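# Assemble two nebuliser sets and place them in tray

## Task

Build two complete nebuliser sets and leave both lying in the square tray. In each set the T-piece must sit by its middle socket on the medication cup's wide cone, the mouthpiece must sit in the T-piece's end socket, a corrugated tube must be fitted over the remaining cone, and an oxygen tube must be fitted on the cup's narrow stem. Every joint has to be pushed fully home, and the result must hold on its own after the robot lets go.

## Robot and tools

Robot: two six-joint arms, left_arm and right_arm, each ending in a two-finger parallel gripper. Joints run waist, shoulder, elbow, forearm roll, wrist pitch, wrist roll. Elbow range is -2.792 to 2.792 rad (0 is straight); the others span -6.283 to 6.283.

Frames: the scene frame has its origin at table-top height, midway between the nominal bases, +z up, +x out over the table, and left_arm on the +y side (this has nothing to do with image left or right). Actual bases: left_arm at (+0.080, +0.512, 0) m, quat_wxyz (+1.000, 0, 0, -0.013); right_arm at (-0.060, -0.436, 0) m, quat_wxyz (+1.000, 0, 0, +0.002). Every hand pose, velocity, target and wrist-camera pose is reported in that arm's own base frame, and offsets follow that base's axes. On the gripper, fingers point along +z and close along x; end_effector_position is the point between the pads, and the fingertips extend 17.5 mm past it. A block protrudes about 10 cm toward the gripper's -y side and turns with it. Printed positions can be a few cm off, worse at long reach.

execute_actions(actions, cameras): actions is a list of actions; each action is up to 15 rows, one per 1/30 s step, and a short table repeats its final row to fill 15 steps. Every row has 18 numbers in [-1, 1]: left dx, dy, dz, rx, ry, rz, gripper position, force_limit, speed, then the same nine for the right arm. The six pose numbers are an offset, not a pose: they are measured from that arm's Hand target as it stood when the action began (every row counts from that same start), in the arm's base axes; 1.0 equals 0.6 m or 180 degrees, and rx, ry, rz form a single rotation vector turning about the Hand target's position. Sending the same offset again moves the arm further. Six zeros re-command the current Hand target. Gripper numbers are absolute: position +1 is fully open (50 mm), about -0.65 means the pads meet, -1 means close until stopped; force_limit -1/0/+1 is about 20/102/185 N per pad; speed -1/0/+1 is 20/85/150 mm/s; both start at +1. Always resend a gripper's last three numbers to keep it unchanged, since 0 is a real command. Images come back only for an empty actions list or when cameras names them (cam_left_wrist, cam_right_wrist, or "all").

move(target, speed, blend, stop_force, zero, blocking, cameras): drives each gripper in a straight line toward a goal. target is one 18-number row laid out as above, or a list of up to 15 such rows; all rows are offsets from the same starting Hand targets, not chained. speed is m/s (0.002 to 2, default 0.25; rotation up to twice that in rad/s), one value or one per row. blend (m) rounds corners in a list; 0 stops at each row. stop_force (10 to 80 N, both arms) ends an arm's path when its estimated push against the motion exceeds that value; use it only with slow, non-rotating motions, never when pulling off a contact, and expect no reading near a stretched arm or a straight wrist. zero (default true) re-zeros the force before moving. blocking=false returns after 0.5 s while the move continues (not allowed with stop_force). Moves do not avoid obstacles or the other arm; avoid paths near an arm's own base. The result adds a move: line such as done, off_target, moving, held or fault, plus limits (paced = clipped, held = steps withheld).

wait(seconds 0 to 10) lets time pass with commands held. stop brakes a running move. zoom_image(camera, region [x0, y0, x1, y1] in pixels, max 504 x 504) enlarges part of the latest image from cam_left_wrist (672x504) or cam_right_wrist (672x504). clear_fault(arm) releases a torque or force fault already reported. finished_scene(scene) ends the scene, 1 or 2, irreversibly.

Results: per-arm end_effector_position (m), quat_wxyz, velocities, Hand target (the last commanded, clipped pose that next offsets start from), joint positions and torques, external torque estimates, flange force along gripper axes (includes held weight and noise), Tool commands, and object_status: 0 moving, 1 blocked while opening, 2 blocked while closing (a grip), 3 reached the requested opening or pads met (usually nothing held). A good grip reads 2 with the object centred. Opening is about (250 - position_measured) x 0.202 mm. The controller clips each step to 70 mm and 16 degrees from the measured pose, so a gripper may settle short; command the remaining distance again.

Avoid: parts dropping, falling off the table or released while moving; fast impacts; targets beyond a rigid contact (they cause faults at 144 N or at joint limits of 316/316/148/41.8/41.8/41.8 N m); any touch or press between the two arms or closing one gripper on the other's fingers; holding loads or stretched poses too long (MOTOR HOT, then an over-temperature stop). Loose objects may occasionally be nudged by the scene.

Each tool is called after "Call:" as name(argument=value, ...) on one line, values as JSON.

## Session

Scene 1 done. Now scene 2.

Call:
execute_actions(actions=[], cameras=["all"])

Scene clock: 0.00 s.
left_arm: end_effector_position=(+0.0213, -0.4126, +0.3302) position_measured=3 object_status=3 end_effector_quat_wxyz=(+0.006, +0.987, -0.014, +0.163) | right_arm: end_effector_position=(+0.7322, -0.6855, +0.3558) position_measured=3 object_status=3 end_effector_quat_wxyz=(-0.468, +0.724, -0.445, +0.241)
Joint positions: left_arm=[-1.829 -0.203 2.054 0.327 1.37 -0.308] | right_arm=[-1.051 0.744 1.05 1.115 1.493 1.436]
Joint velocities: within noise
Joint torques (N m): no reading
External joint torques (N m): no reading
Flange force (N): no reading
Hand target: left_arm +0.0213, -0.4126, +0.3302; +0.006, +0.987, -0.014, +0.163 | right_arm +0.7322, -0.6855, +0.3558; -0.468, +0.724, -0.445, +0.241
Tool commands: left_gripper/position=+1.0 left_gripper/force_limit=+1.0 left_gripper/speed=+1.0 right_gripper/position=+1.0 right_gripper/force_limit=+1.0 right_gripper/speed=+1.0
camera_calibration:
cam_left_wrist: T_world_to_cam=[[0.951894, -0.0226927, 0.305585, -0.118954], [-0.134338, -0.927216, 0.349607, -0.479387], [0.275409, -0.37384, -0.88566, 0.268262], [0, 0, 0, 1]] pos_world=[-0.0250505, -0.346907, 0.441536]
cam_right_wrist: T_world_to_cam=[[0.492125, -0.868513, -0.0591458, -0.928817], [-0.65837, -0.326879, -0.678011, 0.513545], [0.569528, 0.372606, -0.732668, 0.230503], [0, 0, 0, 1]] pos_world=[0.663919, -0.724709, 0.462136]

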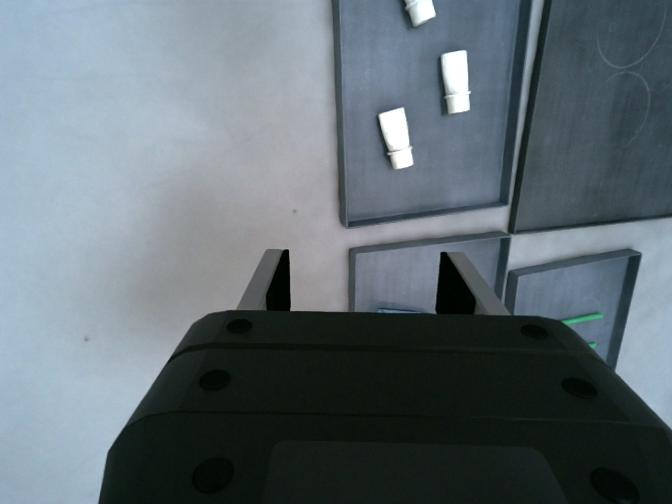

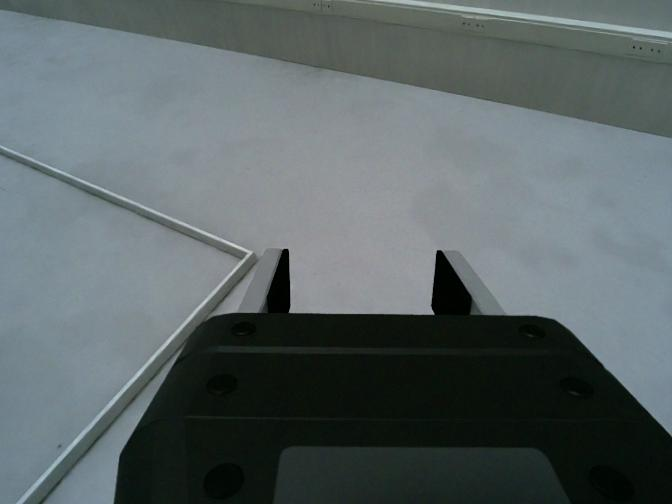

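Call:
move(target=[0.548,-0.0623,0.25,0.0038,0.1027,0.0088,1.0,-0.4,-0.6,-0.235,0.75,0.1,-0.3286,0.1692,0.3124,0.5,0,-0.8], speed=0.3, cameras=["all"])

Scene clock: 4.30 s.
left_arm: end_effector_position=(+0.3501, -0.4499, +0.4802) position_measured=3 object_status=3 end_effector_quat_wxyz=(+0.001, +1.000, +0.000, +0.002) | right_arm: end_effector_position=(+0.5912, -0.2356, +0.4158) position_measured=78 object_status=3 end_effector_quat_wxyz=(-0.001, +1.000, +0.000, +0.000)
Joint positions: left_arm=[-0.972 0.015 1.559 0.003 1.564 0.6] | right_arm=[-0.434 0.129 1.551 0.002 1.462 1.137]
Joint torques (N m): left_arm=[2.14 -45.24 -46.05 4.36 0.48 -0.41] | right_arm=[2.93 -61.03 -43.14 4.15 -0.06 -0.62]
External joint torques (N m): left_arm=[-2.23 -0.13 2.1 0.07 -0.43 0.41] | right_arm=[-2.71 3.42 -0.76 0.31 0.08 0.62]
Flange force (N): left_arm=[-4.9 -1.1 4.5] | right_arm=[5.0 5.5 -0.8]
Hand target: left_arm +0.3501, -0.4499, +0.4802; +0.001, +1.000, +0.000, +0.002 | right_arm +0.5912, -0.2355, +0.4158; -0.001, +1.000, +0.000, +0.000
Off the commanded pose: left_arm 0.000 m, 0 deg | right_arm 0.000 m, 0 deg.
move: done
camera_calibration:
cam_left_wrist: T_world_to_cam=[[0.999922, 0.00276103, -0.0122149, -0.331361], [0.00696479, -0.933236, 0.359196, -0.579136], [-0.0104077, -0.359253, -0.933182, 0.426019], [0, 0, 0, 1]] pos_world=[0.339802, -0.386508, 0.601529]
cam_right_wrist: T_world_to_cam=[[0.99996, 0.00892819, -0.000116464, -0.583092], [0.00839429, -0.935558, 0.353073, -0.357832], [0.00304335, -0.35306, -0.935596, 0.435491], [0, 0, 0, 1]] pos_world=[0.584747, -0.175812, 0.533717]

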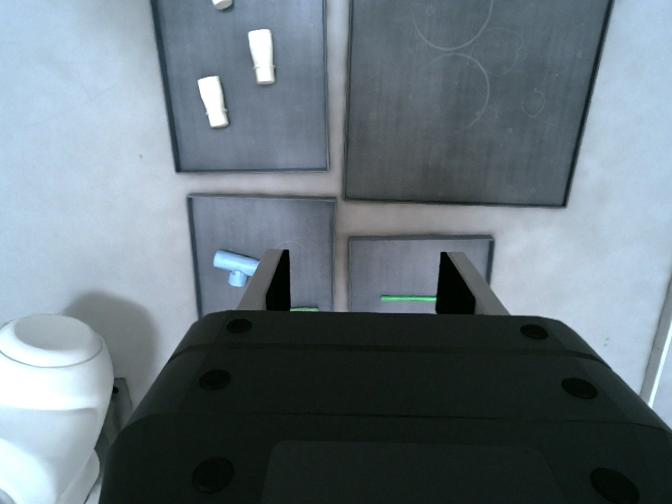

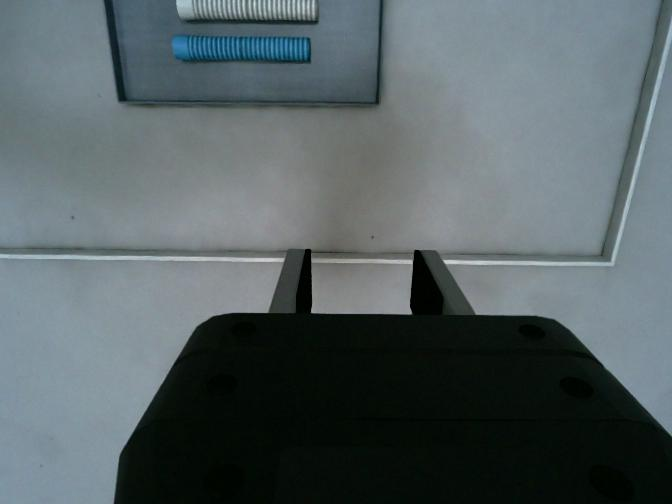

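Call:
move(target=[0,0.333,0,0,0,0,1.0,-0.4,-0.6,-0.08,0.5,0,0,0,0,0.5,0,-0.8], speed=0.3, cameras=["all"])

Scene clock: 6.30 s.
left_arm: end_effector_position=(+0.3501, -0.2502, +0.4802) position_measured=3 object_status=3 end_effector_quat_wxyz=(+0.001, +1.000, +0.000, +0.002) | right_arm: end_effector_position=(+0.5431, +0.0644, +0.4157) position_measured=78 object_status=3 end_effector_quat_wxyz=(-0.001, +1.000, +0.000, +0.000)
Joint positions: left_arm=[-0.702 -0.213 1.762 0.002 1.589 0.869] | right_arm=[0.054 -0.015 1.705 0.002 1.452 1.626]
Joint torques (N m): left_arm=[2.33 -21.82 -45.97 4.36 0.45 -0.45] | right_arm=[2.89 -45.31 -42.77 4.15 0.02 -0.6]
External joint torques (N m): left_arm=[-2.36 0.89 2 0.1 -0.43 0.45] | right_arm=[-2.91 3.17 -1.11 0.31 -0.03 0.6]
Flange force (N): left_arm=[-3.6 2.9 4.3] | right_arm=[7.1 3.4 -1.1]
Hand target: left_arm +0.3501, -0.2501, +0.4802; +0.001, +1.000, +0.000, +0.002 | right_arm +0.5432, +0.0645, +0.4158; -0.001, +1.000, +0.000, +0.000
Off the commanded pose: left_arm 0.000 m, 0 deg | right_arm 0.000 m, 0 deg.
move: done
camera_calibration:
cam_left_wrist: T_world_to_cam=[[0.999923, 0.0027018, -0.0120865, -0.332001], [0.0068634, -0.933236, 0.359198, -0.392642], [-0.0103091, -0.359253, -0.933183, 0.497765], [0, 0, 0, 1]] pos_world=[0.339802, -0.186707, 0.601529]
cam_right_wrist: T_world_to_cam=[[0.99996, 0.00889305, -0.000208898, -0.537719], [0.00839443, -0.935604, 0.352952, -0.0766563], [0.00294337, -0.35294, -0.935641, 0.541524], [0, 0, 0, 1]] pos_world=[0.536747, 0.124188, 0.533616]

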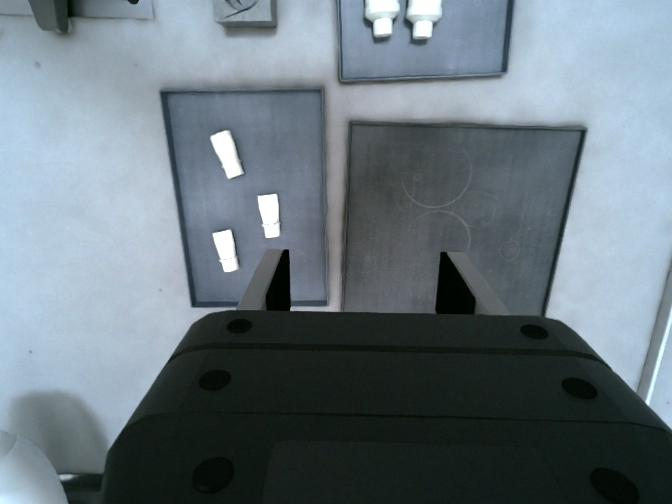

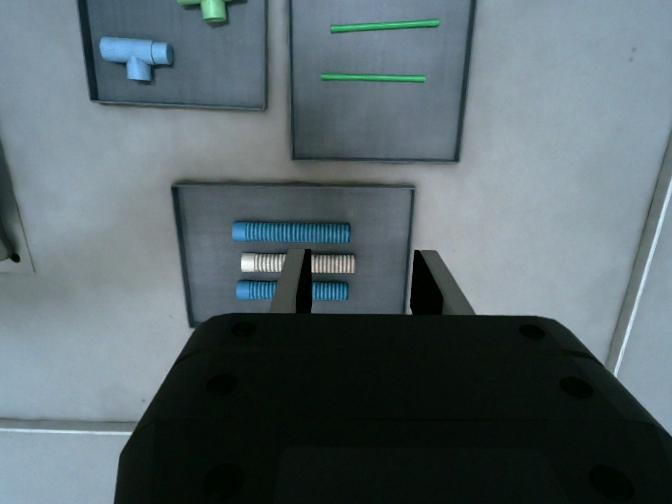

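Call:
move(target=[[0.06,-0.05,0,0,0,0.5,1.0,-0.4,-0.6,-0.05,-0.09,-0.15,0,0,-0.25,0.3,0,-0.8],[0.12,-0.1,0,0,0,0.999,1.0,-0.4,-0.6,-0.107,-0.177,-0.36,0,0,-0.5,0.3,0,-0.8]], speed=0.4, blend=[0.02,0], cameras=["all"])

Scene clock: 14.10 s.
left_arm: end_effector_position=(+0.4221, -0.3101, +0.4802) position_measured=3 object_status=3 end_effector_quat_wxyz=(-0.002, +0.002, +1.000, +0.001) | right_arm: end_effector_position=(+0.4790, -0.0417, +0.1998) position_measured=107 object_status=3 end_effector_quat_wxyz=(+0.000, +0.707, -0.707, +0.001)
Joint positions: left_arm=[-0.699 -0.057 1.629 -0.002 1.573 -2.266] | right_arm=[-0.159 -0.005 2.106 0 1.04 2.984]
Joint torques (N m): left_arm=[2.57 -38.01 -45.96 4.26 0.37 -0.42] | right_arm=[3.23 -40.14 -37.51 3.54 -0.12 -0.63]
External joint torques (N m): left_arm=[-2.32 -0.38 1.79 0.08 -0.41 0.42] | right_arm=[-3.13 2.33 -0.88 0.29 0.03 0.63]
Flange force (N): left_arm=[5.0 -0.8 4.0] | right_arm=[5.6 -4.4 1.2]
Hand target: left_arm +0.4221, -0.3101, +0.4802; -0.002, +0.002, +1.000, +0.001 | right_arm +0.4790, -0.0417, +0.1998; +0.000, +0.707, -0.707, +0.001
Off the commanded pose: left_arm 0.000 m, 0 deg | right_arm 0.000 m, 0 deg.
move: done
camera_calibration:
cam_left_wrist: T_world_to_cam=[[-0.999926, 0.000306178, -0.01215, 0.439579], [-0.00407806, 0.933276, 0.359137, 0.134402], [0.0114492, 0.35916, -0.933206, 0.690585], [0, 0, 0, 1]] pos_world=[0.432188, -0.373599, 0.601529]
cam_right_wrist: T_world_to_cam=[[0.00898654, -0.99996, -0.000244365, -0.0401101], [-0.935603, -0.00849443, 0.352952, 0.391688], [-0.35294, -0.00294319, -0.935642, 0.48723], [0, 0, 0, 1]] pos_world=[0.538788, -0.0353473, 0.317616]

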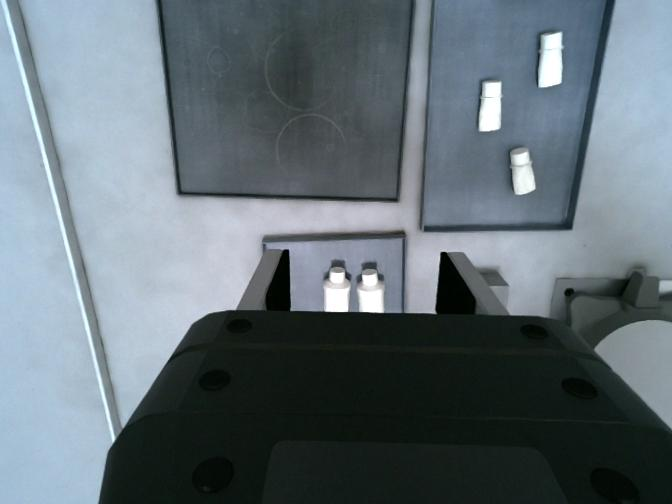

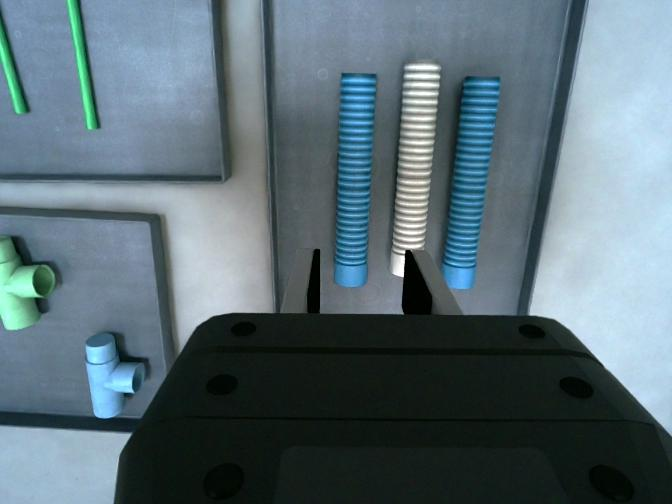

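Call:
move(target=[-0.0167,0.0835,-0.567,0.1667,0,0,1.0,-0.4,-0.6,-0.004,-0.0115,-0.1867,0,0,-0.0042,0.3,0,-0.8], speed=0.25, cameras=["all"])

Call:
zoom_image(camera="cam_left_wrist", region=[250, 120, 450, 310])

Scene clock: 17.17 s.
left_arm: end_effector_position=(+0.4121, -0.2600, +0.1400) position_measured=3 object_status=3 end_effector_quat_wxyz=(-0.002, +0.001, +0.966, +0.259) | right_arm: end_effector_position=(+0.4766, -0.0486, +0.0877) position_measured=107 object_status=3 end_effector_quat_wxyz=(+0.000, +0.702, -0.712, +0.001)
Joint positions: left_arm=[-0.836 0.248 2.028 0.354 1.292 -2.576] | right_arm=[-0.174 0.124 2.218 0 0.798 2.982]
Joint torques (N m): left_arm=[2.01 -59 -34.87 3.79 1.66 -0.39] | right_arm=[3.08 -47.57 -30.8 2.87 -0.2 -0.57]
External joint torques (N m): left_arm=[-1.89 -1.26 1.05 0.14 -0.42 0.39] | right_arm=[-3.06 2.58 -1.1 0.31 0.1 0.57]
Flange force (N): left_arm=[4.6 0.9 0.4] | right_arm=[5.6 -4.8 2.5]
Hand target: left_arm +0.4121, -0.2600, +0.1400; -0.002, +0.001, +0.966, +0.259 | right_arm +0.4766, -0.0486, +0.0877; +0.000, +0.702, -0.712, +0.001
Off the commanded pose: left_arm 0.000 m, 0 deg | right_arm 0.000 m, 0 deg.
move: done
camera_calibration:
cam_left_wrist: T_world_to_cam=[[-0.999927, 0.00640511, -0.0102914, 0.426658], [-0.00397871, 0.628544, 0.777763, 0.0719147], [0.0114503, 0.777747, -0.628473, 0.421347], [0, 0, 0, 1]] pos_world=[0.422088, -0.375636, 0.213263]
cam_right_wrist: T_world_to_cam=[[-0.00427436, -0.999991, -0.000240391, -0.0406934], [-0.935621, 0.00391436, 0.352985, 0.429507], [-0.352981, 0.0017337, -0.935629, 0.381813], [0, 0, 0, 1]] pos_world=[0.536454, -0.0430363, 0.205616]

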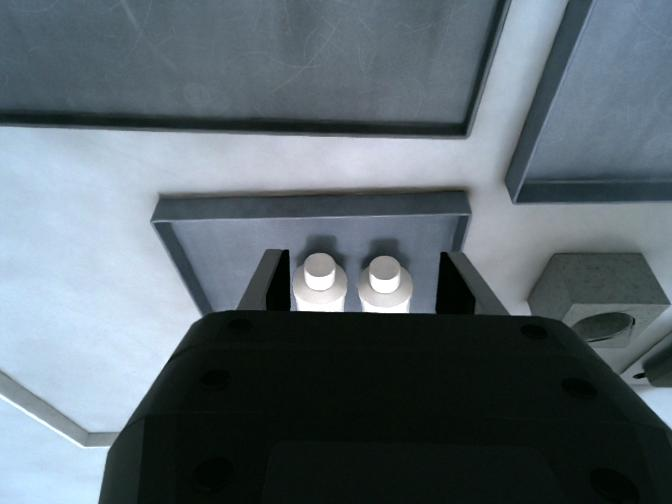

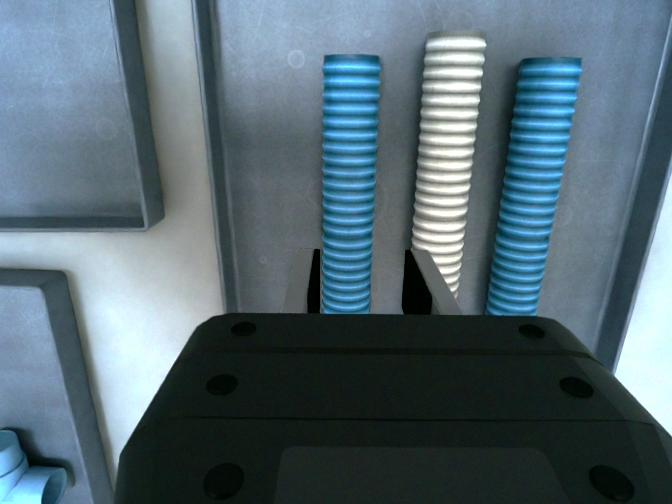

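Scaled by 2.520 from the camera's 672x504 image, which has a finer 960x720 frame.

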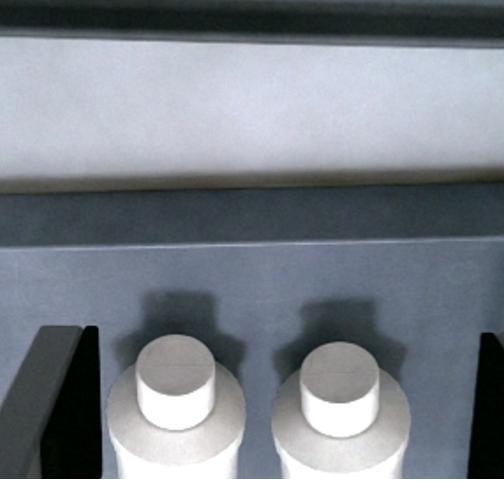

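Call:
move(target=[[0.0382,0.2507,-0.095,0,0,-0.005,0.7,-0.4,-0.6,0,0.0015,-0.107,0,0,0,0.3,0,-0.8],[0.0382,0.3007,-0.1817,0,0,-0.005,0.7,-0.4,-0.6,0,0.0015,-0.107,0,0,0,0.3,0,-0.8],[0.0382,0.3007,-0.1817,0,0,-0.005,-1,-0.8,-0.8,0,0.0015,-0.107,0,0,0,-1,-0.3,-0.8]], speed=[0.2,0.08,0.05], cameras=["all"])

Scene clock: 23.50 s.
left_arm: end_effector_position=(+0.4350, -0.0796, +0.0310) position_measured=67 object_status=2 end_effector_quat_wxyz=(+0.000, +0.009, +0.966, +0.259) | right_arm: end_effector_position=(+0.4766, -0.0477, +0.0235) position_measured=140 object_status=2 end_effector_quat_wxyz=(+0.000, +0.702, -0.712, +0.001)
Joint positions: left_arm=[-0.549 0.289 2.263 0.553 0.958 -2.509] | right_arm=[-0.172 0.222 2.264 0 0.654 2.984]
Joint torques (N m): left_arm=[2.18 -55.54 -27.07 2.72 1.63 -0.39] | right_arm=[3.2 -53.91 -26.09 2.49 -0.14 -0.58]
External joint torques (N m): left_arm=[-2.07 -0.36 1.36 0.07 -0.44 0.39] | right_arm=[-3.16 3.34 -0.96 0.21 0.05 0.58]
Flange force (N): left_arm=[4.4 -1.6 -0.5] | right_arm=[5.9 -5.1 4.9]
Hand target: left_arm +0.4350, -0.0796, +0.0310; +0.000, +0.009, +0.966, +0.259 | right_arm +0.4766, -0.0477, +0.0235; +0.000, +0.702, -0.712, +0.001
Off the commanded pose: left_arm 0.000 m, 0 deg | right_arm 0.000 m, 0 deg.
move: done
camera_calibration:
cam_left_wrist: T_world_to_cam=[[-0.999702, 0.0221002, -0.0103472, 0.448487], [0.00584518, 0.628545, 0.777751, 0.0391177], [0.0236922, 0.777459, -0.628487, 0.20692], [0, 0, 0, 1]] pos_world=[0.443223, -0.195371, 0.104263]
cam_right_wrist: T_world_to_cam=[[-0.00427436, -0.999991, -0.000240391, -0.0398089], [-0.935621, 0.00391436, 0.352985, 0.452165], [-0.352981, 0.0017337, -0.935629, 0.321744], [0, 0, 0, 1]] pos_world=[0.536454, -0.0421363, 0.141416]

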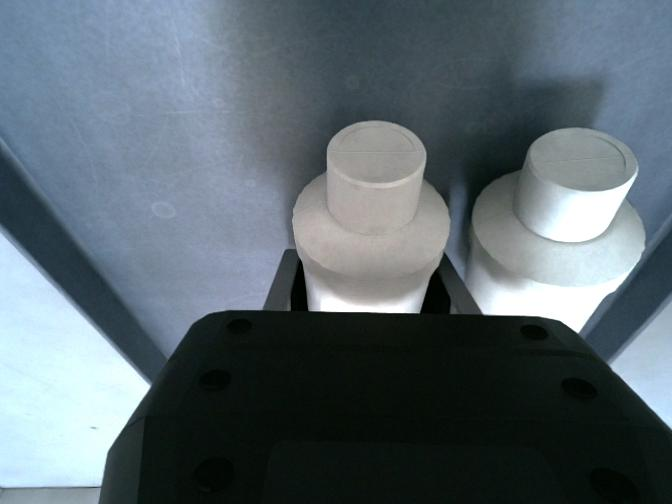

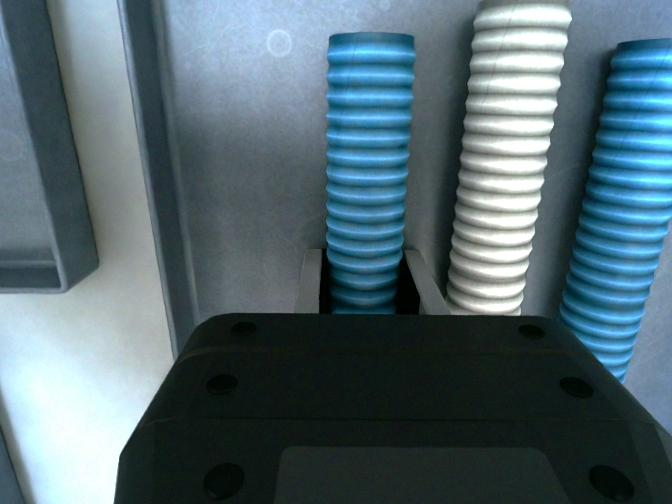

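Call:
move(target=[[0,0,0.01,0,0,0,-1,-0.8,-0.8,0,0,0.1,0,0,0,-1,-0.3,-0.8],[0.0367,0,0.01,0,0,0,-1,-0.8,-0.8,0.2057,0.4962,0.2942,0,0,0,-1,-0.3,-0.8],[0.0367,0,0.0005,0,0,0,-1,-0.8,-0.8,0.2057,0.4962,0.2942,0,0,0,-1,-0.3,-0.8],[0.0367,0,0.0005,0,0,0,0.8,-0.8,-0.8,0.2057,0.4962,0.2942,0,0,0,-1,-0.3,-0.8],[0.0361,-0.0367,0.0005,0,0,0,0.8,-0.8,-0.8,0.2057,0.4962,0.2942,0,0,0,-1,-0.3,-0.8]], speed=[0.05,0.25,0.03,0.03,0.04], cameras=["all"])

Scene clock: 29.50 s.
left_arm: end_effector_position=(+0.4567, -0.1016, +0.0313) position_measured=32 object_status=3 end_effector_quat_wxyz=(+0.000, +0.009, +0.966, +0.259) | right_arm: end_effector_position=(+0.6000, +0.2500, +0.2001) position_measured=140 object_status=2 end_effector_quat_wxyz=(+0.000, +0.702, -0.712, +0.001)
Joint positions: left_arm=[-0.564 0.322 2.208 0.538 0.98 -2.504] | right_arm=[0.342 0.253 1.806 -0.001 1.081 3.498]
Joint torques (N m): left_arm=[2.25 -59.43 -27.69 2.82 1.61 -0.4] | right_arm=[3.16 -68.75 -38.2 3.6 -0.1 -0.61]
External joint torques (N m): left_arm=[-2.3 -0.86 1.28 0.07 -0.42 0.4] | right_arm=[-3.21 2.84 -1 0.28 0.01 0.61]
Flange force (N): left_arm=[5.0 -1.1 -1.2] | right_arm=[1.3 -7.0 1.2]
Hand target: left_arm +0.4567, -0.1016, +0.0313; +0.000, +0.009, +0.966, +0.259 | right_arm +0.6000, +0.2500, +0.2001; +0.000, +0.702, -0.712, +0.001
Off the commanded pose: left_arm 0.000 m, 0 deg | right_arm 0.000 m, 0 deg.
move: done
camera_calibration:
cam_left_wrist: T_world_to_cam=[[-0.999702, 0.0221013, -0.0103459, 0.47067], [0.00584685, 0.628545, 0.777751, 0.0525848], [0.0236922, 0.777459, -0.628487, 0.223699], [0, 0, 0, 1]] pos_world=[0.464923, -0.217371, 0.104563]
cam_right_wrist: T_world_to_cam=[[-0.00427436, -0.999991, -0.000240391, 0.258458], [-0.935621, 0.00391436, 0.352985, 0.504153], [-0.352981, 0.0017337, -0.935629, 0.529924], [0, 0, 0, 1]] pos_world=[0.659854, 0.255564, 0.317916]

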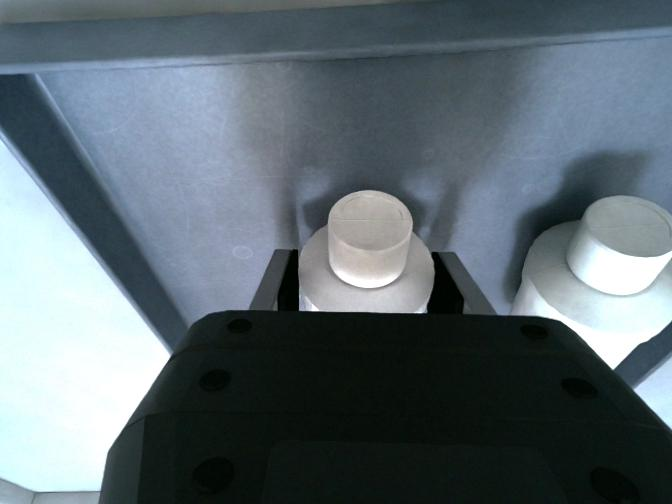

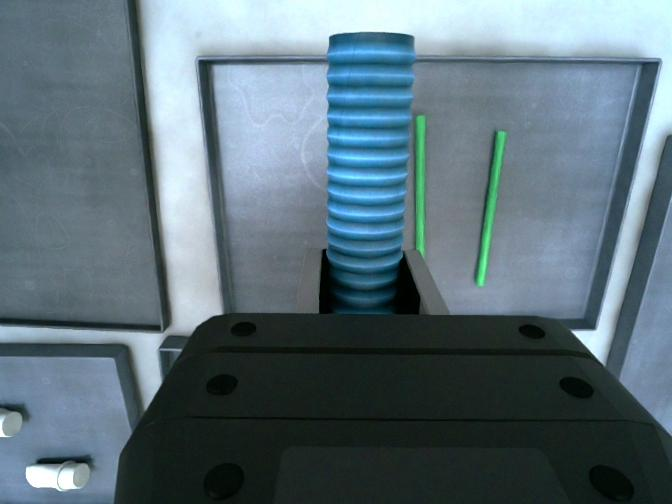

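Call:
move(target=[[0,0,0,0,0,0,-1,-0.8,-0.8,0,0,0,0,0,0,-1,-0.3,-0.8],[0,0,0.2,0,0,0,-1,-0.8,-0.8,0.1,0.3,0,0,0,0,-1,-0.3,-0.8],[0.0055,0.036,0.2645,-0.3737,0.3786,-0.3854,-1,-0.8,-0.8,0.14,0.455,-0.2,0,0,0,-1,-0.3,-0.8],[0.0055,0.036,0.2645,-0.3737,0.3786,-0.3854,-1,-0.8,-0.8,0.14,0.455,-0.2943,0,0,0,-1,-0.3,-0.8]], speed=[0.05,0.15,0.4,0.08], blend=[0,0.02,0,0], cameras=["all"])

Scene clock: 33.67 s.
left_arm: end_effector_position=(+0.4567, -0.1016, +0.1450) position_measured=53 object_status=2 end_effector_quat_wxyz=(+0.000, +0.009, +0.966, +0.259) | right_arm: end_effector_position=(+0.6514, +0.4047, +0.2000) position_measured=140 object_status=2 end_effector_quat_wxyz=(+0.000, +0.702, -0.712, +0.001)
Joint positions: left_arm=[-0.564 0.157 2.134 0.476 1.19 -2.372] | right_arm=[0.511 0.424 1.565 -0.001 1.151 3.667]
Joint torques (N m): left_arm=[2.07 -49.92 -35.29 3.83 1.5 -0.4] | right_arm=[3.46 -87.7 -39.97 3.67 -0.13 -0.61]
External joint torques (N m): left_arm=[-1.97 -0.77 1.39 0.08 -0.44 0.4] | right_arm=[-3.47 3.25 -0.59 0.33 0.04 0.61]
Flange force (N): left_arm=[4.7 -1.0 0.2] | right_arm=[-0.1 -7.0 1.5]
Hand target: left_arm +0.4567, -0.1016, +0.1450; +0.000, +0.009, +0.966, +0.259 (not the last commanded pose) | right_arm +0.6514, +0.4047, +0.2000; -0.001, +0.702, -0.712, +0.001 (not the last commanded pose)
Off the commanded pose: left_arm 0.050 m, 118 deg | right_arm 0.215 m, 0 deg.
move: held (right_arm; a check stopped the path), off_target (left_arm; braked when a check withheld steps of right_arm); path passed 1 of 4 targets; limits=held
pose unreachable (right arm): on one or more control steps of this call, first in action 0 (counted from 0), this arm could not follow its commanded pose, so it was not sent that pose on those steps. It may still have moved: this result reports where it is.
cause: moving toward the commanded pose would bring a part of the arm too close to another arm (a part of this arm just beyond joint 4 (forearm roll) and a part of the left arm just beyond its joint 5 (wrist pitch), along the way the arms are being sent, or toward where that arm still pushes).
camera_calibration:
cam_left_wrist: T_world_to_cam=[[-0.999702, 0.0220994, -0.0103466, 0.47185], [0.00584699, 0.628605, 0.777703, -0.0358373], [0.0236907, 0.777411, -0.628547, 0.295302], [0, 0, 0, 1]] pos_world=[0.464923, -0.217471, 0.218364]
cam_right_wrist: T_world_to_cam=[[-0.00412284, -0.999991, -0.000404823, 0.413321], [-0.935622, 0.00371456, 0.352984, 0.551722], [-0.35298, 0.00183406, -0.935629, 0.547757], [0, 0, 0, 1]] pos_world=[0.711254, 0.410263, 0.317916]

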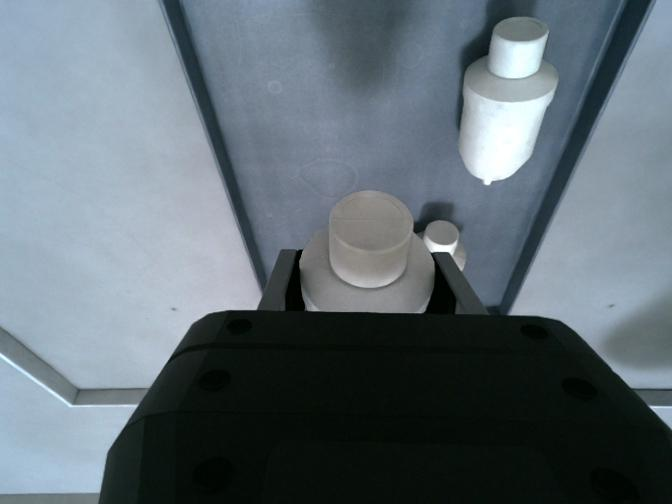

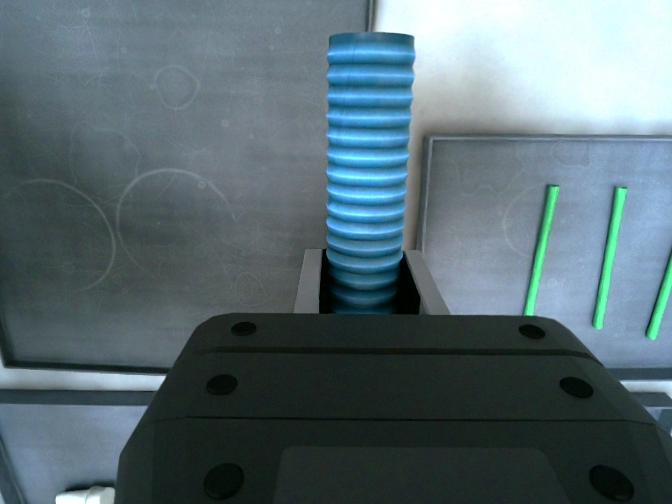

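Call:
move(target=[0.0055,0.036,0.075,-0.3737,0.3786,-0.3854,-1,-0.8,-0.8,0,0,0,0,0,0,-1,-0.3,-0.8], speed=0.4, cameras=["all"])

Scene clock: 37.13 s.
left_arm: end_effector_position=(+0.4600, -0.0800, +0.1900) position_measured=53 object_status=2 end_effector_quat_wxyz=(-0.343, +0.619, +0.618, -0.343) | right_arm: end_effector_position=(+0.6514, +0.4047, +0.2000) position_measured=140 object_status=2 end_effector_quat_wxyz=(-0.001, +0.702, -0.712, +0.001)
Joint positions: left_arm=[-0.162 0.473 1.798 -0.142 1.874 -0.127] | right_arm=[0.511 0.424 1.565 -0.001 1.151 3.667]
Joint torques (N m): left_arm=[2.37 -78.35 -32.18 2.93 3.13 -0.44] | right_arm=[3.38 -87.92 -39.63 3.72 -0.12 -0.6]
External joint torques (N m): left_arm=[-2.54 -0.93 1.54 0.06 -0.5 0.44] | right_arm=[-3.36 3.24 -0.98 0.28 0.04 0.6]
Flange force (N): left_arm=[-2.5 -2.2 5.0] | right_arm=[-0.7 -7.7 1.1]
Hand target: left_arm +0.4600, -0.0800, +0.1900; -0.343, +0.619, +0.618, -0.343 | right_arm +0.6514, +0.4047, +0.2000; -0.001, +0.702, -0.712, +0.001
Off the commanded pose: left_arm 0.000 m, 0 deg | right_arm 0.000 m, 0 deg.
move: done
camera_calibration:
cam_left_wrist: T_world_to_cam=[[-0.0131823, 0.999893, -0.00635825, 0.0988145], [0.798562, 0.00670071, -0.601876, -0.236688], [-0.601769, -0.0130116, -0.798564, 0.563369], [0, 0, 0, 1]] pos_world=[0.52933, -0.0898876, 0.308058]
cam_right_wrist: T_world_to_cam=[[-0.0041588, -0.999991, -0.000498705, 0.413376], [-0.935655, 0.00371524, 0.352897, 0.551773], [-0.352892, 0.00193425, -0.935662, 0.547664], [0, 0, 0, 1]] pos_world=[0.711254, 0.410263, 0.317916]

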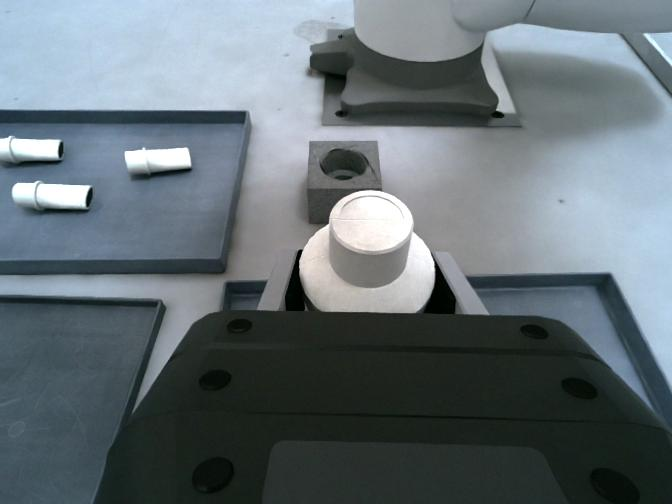

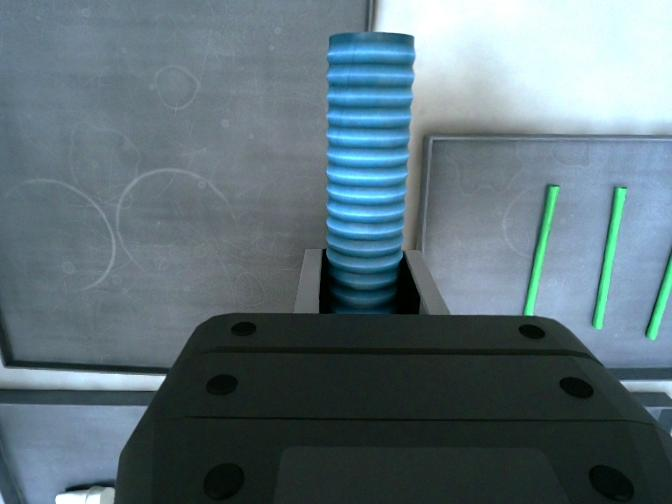

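Call:
zoom_image(camera="cam_left_wrist", region=[290, 130, 400, 230])

Scaled by 4.582 from the camera's 672x504 image, which has a finer 960x720 frame.

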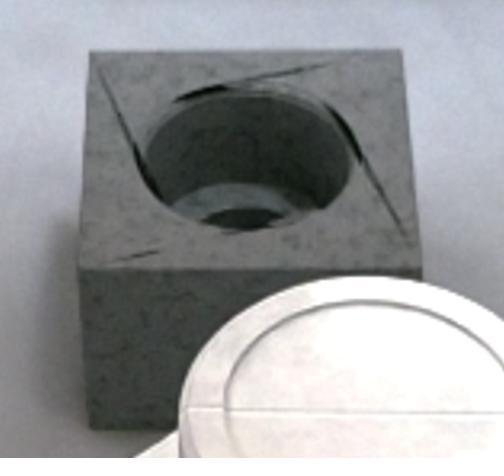

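Call:
move(target=[[-0.1,0.075,0,0,0,0,-1,-0.8,-0.8,0.0543,0.1972,-0.15,0,0,0,-1,-0.3,-0.8],[-0.1,0.075,0,0,0,0,-1,-0.8,-0.8,0.0543,0.1972,-0.2935,0,0,0,-1,-0.3,-0.8]], speed=[0.2,0.08], cameras=["all"])

Call:
zoom_image(camera="cam_left_wrist", region=[230, 160, 340, 270])

Scene clock: 42.27 s.
left_arm: end_effector_position=(+0.4000, -0.0350, +0.1900) position_measured=53 object_status=2 end_effector_quat_wxyz=(-0.343, +0.619, +0.618, -0.343) | right_arm: end_effector_position=(+0.6839, +0.5229, +0.0238) position_measured=140 object_status=2 end_effector_quat_wxyz=(+0.000, +0.702, -0.712, +0.001)
Joint positions: left_arm=[-0.108 0.393 1.928 -0.093 1.829 -0.08] | right_arm=[0.613 0.696 1.471 -0.001 0.973 3.769]
Joint torques (N m): left_arm=[2.21 -69.21 -30.84 2.91 3.15 -0.4] | right_arm=[2.87 -109.03 -35.75 3.38 -0.12 -0.62]
External joint torques (N m): left_arm=[-2.19 -0.76 1.44 0.09 -0.53 0.4] | right_arm=[-3.04 3.6 -0.93 0.22 0.05 0.62]
Flange force (N): left_arm=[-2.6 -1.6 4.4] | right_arm=[-2.2 -7.3 2.8]
Hand target: left_arm +0.4000, -0.0350, +0.1900; -0.343, +0.619, +0.618, -0.343 | right_arm +0.6840, +0.5230, +0.0239; -0.001, +0.702, -0.712, +0.001
Off the commanded pose: left_arm 0.000 m, 0 deg | right_arm 0.000 m, 0 deg.
move: done
camera_calibration:
cam_left_wrist: T_world_to_cam=[[-0.0131823, 0.999893, -0.00635825, 0.0530284], [0.798562, 0.00670071, -0.601876, -0.189075], [-0.601769, -0.0130116, -0.798564, 0.527848], [0, 0, 0, 1]] pos_world=[0.46933, -0.0448876, 0.308058]
cam_right_wrist: T_world_to_cam=[[-0.00421663, -0.999991, -0.000369044, 0.531747], [-0.935576, 0.0038147, 0.353105, 0.643782], [-0.353101, 0.00183418, -0.935583, 0.394238], [0, 0, 0, 1]] pos_world=[0.743754, 0.528563, 0.141716]

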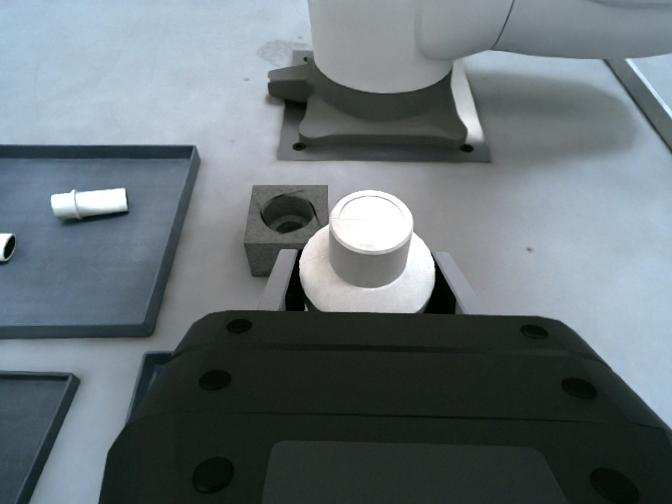

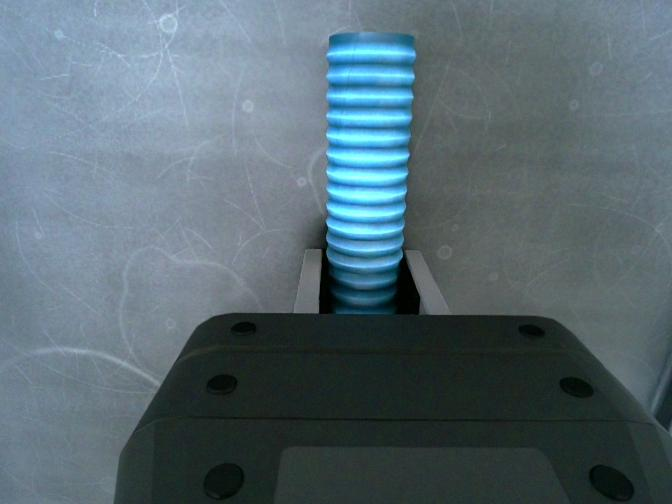

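Scaled by 4.582 from the camera's 672x504 image, which has a finer 960x720 frame.

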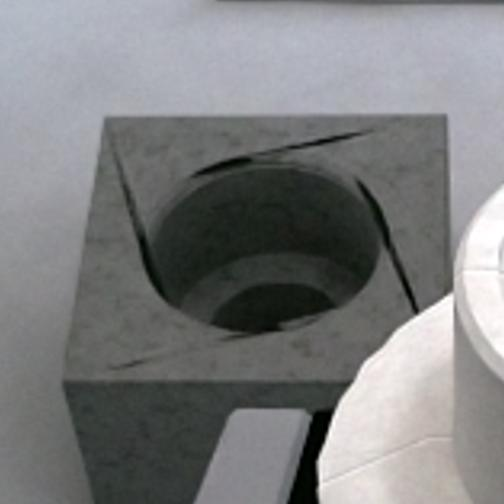

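Call:
move(target=[[-0.14,-0.04,0,0,0,0,-1,-0.8,-0.8,0,0,0,0,0,0,0.3,0,-0.8],[-0.2753,-0.0837,-0.025,0,0,0,-1,-0.8,-0.8,0,0,0.25,0,0,0,0.3,0,-0.8]], speed=[0.15,0.12], cameras=["all"])

Scene clock: 45.23 s.
left_arm: end_effector_position=(+0.2348, -0.0853, +0.1750) position_measured=53 object_status=2 end_effector_quat_wxyz=(-0.343, +0.619, +0.618, -0.343) | right_arm: end_effector_position=(+0.6840, +0.5230, +0.1741) position_measured=107 object_status=3 end_effector_quat_wxyz=(-0.001, +0.702, -0.712, +0.001)
Joint positions: left_arm=[-0.247 0.211 2.236 -0.209 1.69 -0.156] | right_arm=[0.613 0.581 1.367 -0.001 1.192 3.769]
Joint torques (N m): left_arm=[2.29 -47.01 -26.26 2.29 3.15 -0.4] | right_arm=[3.09 -103.19 -40.35 3.7 -0.12 -0.57]
External joint torques (N m): left_arm=[-2.32 0.02 1.26 0.06 -0.55 0.4] | right_arm=[-2.96 3.18 -0.91 0.37 0.04 0.57]
Flange force (N): left_arm=[-3.7 0.0 4.2] | right_arm=[-2.2 -7.3 1.0]
Hand target: left_arm +0.2348, -0.0853, +0.1750; -0.343, +0.619, +0.618, -0.343 | right_arm +0.6840, +0.5230, +0.1739; -0.001, +0.702, -0.712, +0.001
Off the commanded pose: left_arm 0.000 m, 0 deg | right_arm 0.000 m, 0 deg.
move: done
camera_calibration:
cam_left_wrist: T_world_to_cam=[[-0.0131823, 0.999893, -0.00635825, 0.101051], [0.798562, 0.00670071, -0.601876, -0.065924], [-0.601769, -0.0130116, -0.798564, 0.415863], [0, 0, 0, 1]] pos_world=[0.30423, -0.0951876, 0.293058]
cam_right_wrist: T_world_to_cam=[[-0.00422942, -0.999991, -0.000686403, 0.531904], [-0.935687, 0.00371528, 0.35281, 0.590932], [-0.352805, 0.00213444, -0.935695, 0.534509], [0, 0, 0, 1]] pos_world=[0.743754, 0.528563, 0.292015]

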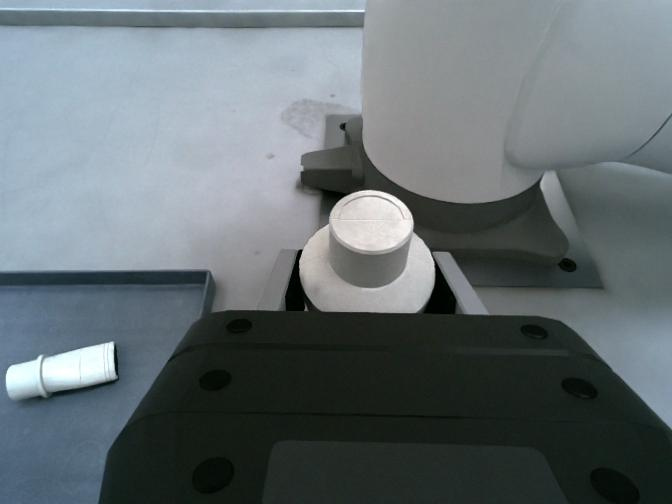

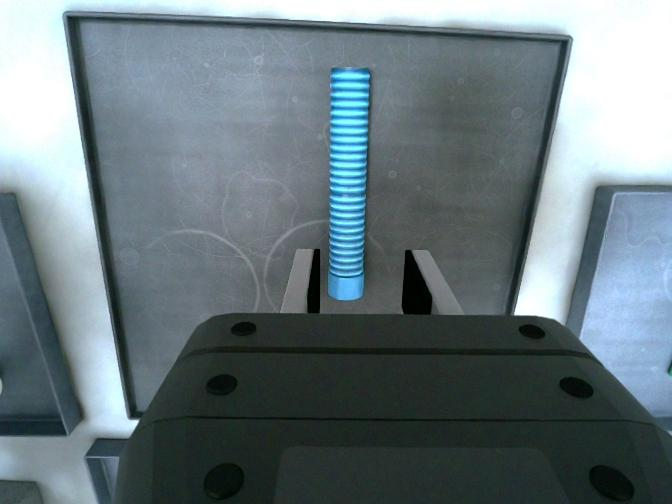

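Call:
move(target=[[0,0,-0.105,0,0,0,-1,-0.8,-0.8,-0.06,-0.25,0.05,0,0,0,0.3,0,-0.8],[0,0,-0.19,0,0,0,-1,-0.8,-0.8,-0.175,-0.629,0.05,0,0,0,0.3,0,-0.8]], speed=[0.06,0.018], stop_force=12, cameras=["all"])

Scene clock: 56.17 s.
left_arm: end_effector_position=(+0.2348, -0.0853, +0.0836) position_measured=53 object_status=2 end_effector_quat_wxyz=(-0.343, +0.619, +0.618, -0.343) | right_arm: end_effector_position=(+0.6096, +0.2464, +0.2039) position_measured=107 object_status=3 end_effector_quat_wxyz=(-0.001, +0.702, -0.712, +0.001)
Joint positions: left_arm=[-0.247 0.37 2.281 -0.208 1.491 -0.114] | right_arm=[0.332 0.261 1.788 -0.001 1.091 3.488]
Joint torques (N m): left_arm=[2.2 -55.48 -18.51 1.68 3.16 -0.38] | right_arm=[2.82 -69.91 -38.45 3.55 -0.17 -0.65]
External joint torques (N m): left_arm=[-2.17 -0.49 0.93 0.07 -0.54 0.38] | right_arm=[-2.69 2.9 -0.96 0.35 0.08 0.65]
Flange force (N): left_arm=[-3.5 -1.3 3.5] | right_arm=[0.5 -6.7 1.1]
Hand target: left_arm +0.2348, -0.0853, +0.0836; -0.343, +0.619, +0.618, -0.343 (not the last commanded pose) | right_arm +0.6096, +0.2464, +0.2039; -0.001, +0.702, -0.712, +0.001 (not the last commanded pose)
Off the commanded pose: left_arm 0.023 m, 0 deg | right_arm 0.105 m, 0 deg.
move: off_target (left_arm, right_arm; path cut at 10 s); path passed 1 of 2 targets
camera_calibration:
cam_left_wrist: T_world_to_cam=[[-0.0131823, 0.999893, -0.00635825, 0.10047], [0.798562, 0.00670071, -0.601876, -0.120935], [-0.601769, -0.0130116, -0.798564, 0.342875], [0, 0, 0, 1]] pos_world=[0.30423, -0.0951876, 0.201658]
cam_right_wrist: T_world_to_cam=[[-0.0041588, -0.999991, -0.000498705, 0.254905], [-0.935655, 0.00371524, 0.352897, 0.511781], [-0.352892, 0.00193425, -0.935662, 0.536833], [0, 0, 0, 1]] pos_world=[0.669354, 0.251963, 0.321816]

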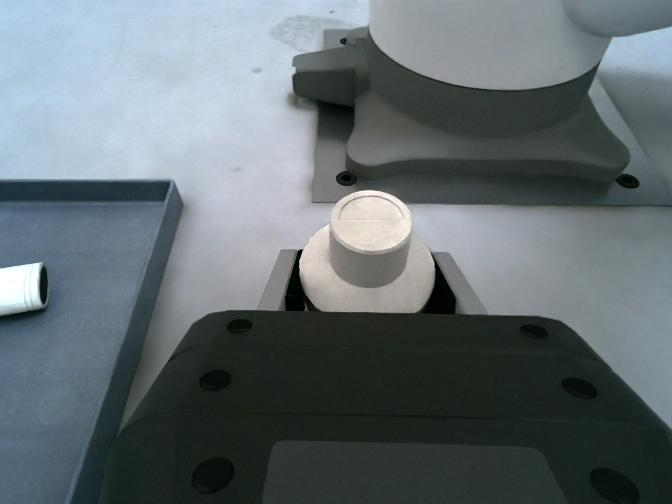

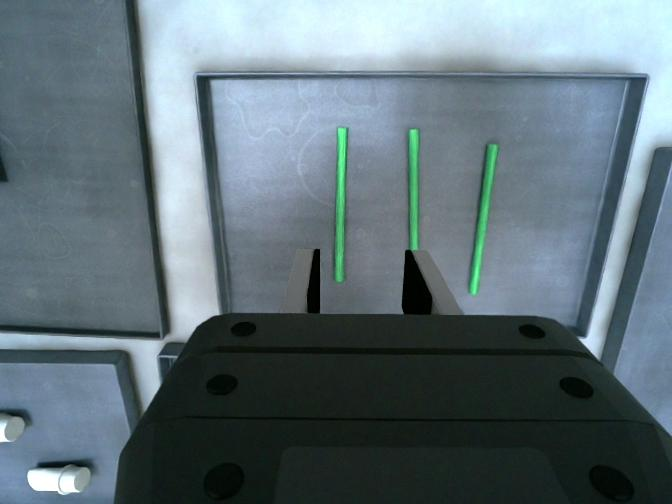

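Call:
move(target=[0,0,-0.038,0,0,0,-1,-0.8,-0.8,0,0,0,0,0,0,0.3,0,-0.8], speed=0.02, stop_force=12)

Scene clock: 57.77 s.
left_arm: end_effector_position=(+0.2348, -0.0854, +0.0773) position_measured=53 object_status=2 end_effector_quat_wxyz=(-0.343, +0.619, +0.618, -0.343) | right_arm: end_effector_position=(+0.6096, +0.2464, +0.2039) position_measured=107 object_status=3 end_effector_quat_wxyz=(-0.001, +0.702, -0.712, +0.001)
Joint positions: left_arm=[-0.247 0.382 2.283 -0.208 1.477 -0.111] | right_arm=[0.332 0.261 1.788 -0.001 1.091 3.488]
Joint torques (N m): left_arm=[3.25 -55.85 -15.62 2.99 4 -0.58] | right_arm=[2.95 -70.28 -38.26 3.57 -0.18 -0.63]
External joint torques (N m): left_arm=[-2.95 -1.06 -1.07 -1.31 -1.36 0.58] | right_arm=[-2.95 3.27 -1.21 0.33 0.08 0.63]
Flange force (N): left_arm=[-7.8 -0.4 2.4] | right_arm=[0.5 -7.8 1.1]
Hand target: left_arm +0.2348, -0.0853, +0.0773; -0.343, +0.619, +0.618, -0.343 (not the last commanded pose) | right_arm +0.6096, +0.2464, +0.2039; -0.001, +0.702, -0.712, +0.001
Off the commanded pose: left_arm 0.016 m, 0 deg | right_arm 0.000 m, 0 deg.
move: contact (left_arm)

Call:
wait(seconds=0.1, cameras=["all"])

Call:
zoom_image(camera="cam_left_wrist", region=[250, 170, 490, 320])

Scene clock: 58.10 s.
left_arm: end_effector_position=(+0.2348, -0.0854, +0.0773) position_measured=53 object_status=2 end_effector_quat_wxyz=(-0.343, +0.619, +0.618, -0.343) | right_arm: end_effector_position=(+0.6096, +0.2464, +0.2039) position_measured=107 object_status=3 end_effector_quat_wxyz=(-0.001, +0.702, -0.712, +0.001)
Joint positions: left_arm=[-0.247 0.382 2.283 -0.208 1.477 -0.111] | right_arm=[0.332 0.261 1.788 -0.001 1.091 3.488]
Joint torques (N m): left_arm=[3.25 -55.99 -15.75 2.96 4.03 -0.52] | right_arm=[3.58 -70.04 -38.6 3.6 -0.16 -0.6]
External joint torques (N m): left_arm=[-3.27 -0.51 -1.04 -1.29 -1.41 0.52] | right_arm=[-3.55 3.12 -0.81 0.29 0.07 0.6]
Flange force (N): left_arm=[-8.5 0.7 2.8] | right_arm=[1.8 -7.2 1.4]
Hand target: left_arm +0.2348, -0.0853, +0.0773; -0.343, +0.619, +0.618, -0.343 (not the last commanded pose) | right_arm +0.6096, +0.2464, +0.2039; -0.001, +0.702, -0.712, +0.001
Tool commands: left_gripper/position=-1.0 left_gripper/force_limit=-0.8 left_gripper/speed=-0.8 right_gripper/position=+0.3 right_gripper/force_limit=+0.0 right_gripper/speed=-0.8
Off the commanded pose: left_arm 0.016 m, 0 deg | right_arm 0.000 m, 0 deg.
wait: 0.10 s; at rest from the start
camera_calibration:
cam_left_wrist: T_world_to_cam=[[-0.0133688, 0.999889, -0.00659142, 0.100531], [0.798391, 0.00670561, -0.602101, -0.124632], [-0.60199, -0.0133119, -0.798392, 0.33785], [0, 0, 0, 1]] pos_world=[0.304232, -0.0951865, 0.195359]
cam_right_wrist: T_world_to_cam=[[-0.0041588, -0.999991, -0.000498705, 0.254905], [-0.935655, 0.00371524, 0.352897, 0.511781], [-0.352892, 0.00193425, -0.935662, 0.536833], [0, 0, 0, 1]] pos_world=[0.669354, 0.251963, 0.321816]

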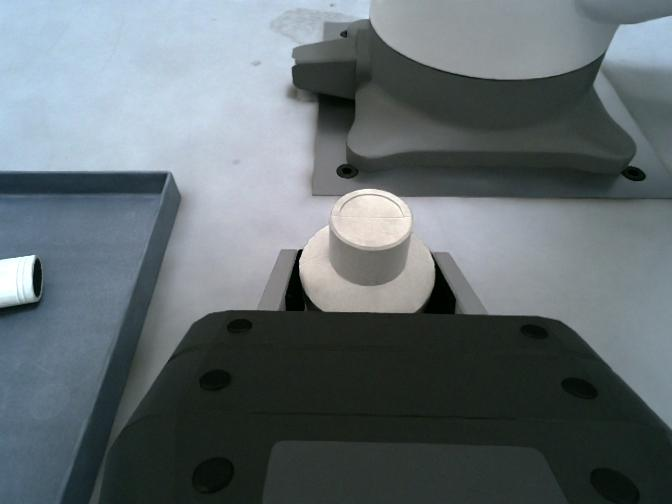

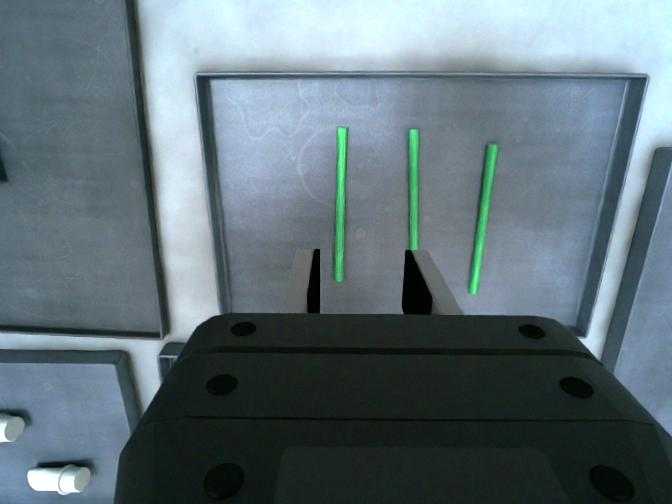

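Scaled by 2.100 from the camera's 672x504 image, which has a finer 960x720 frame.

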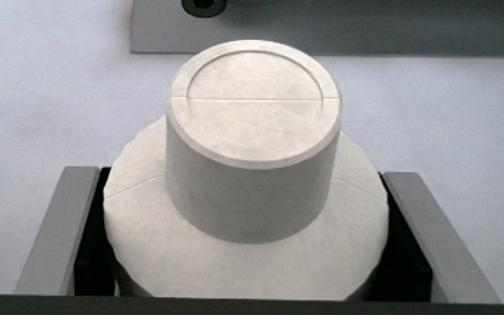

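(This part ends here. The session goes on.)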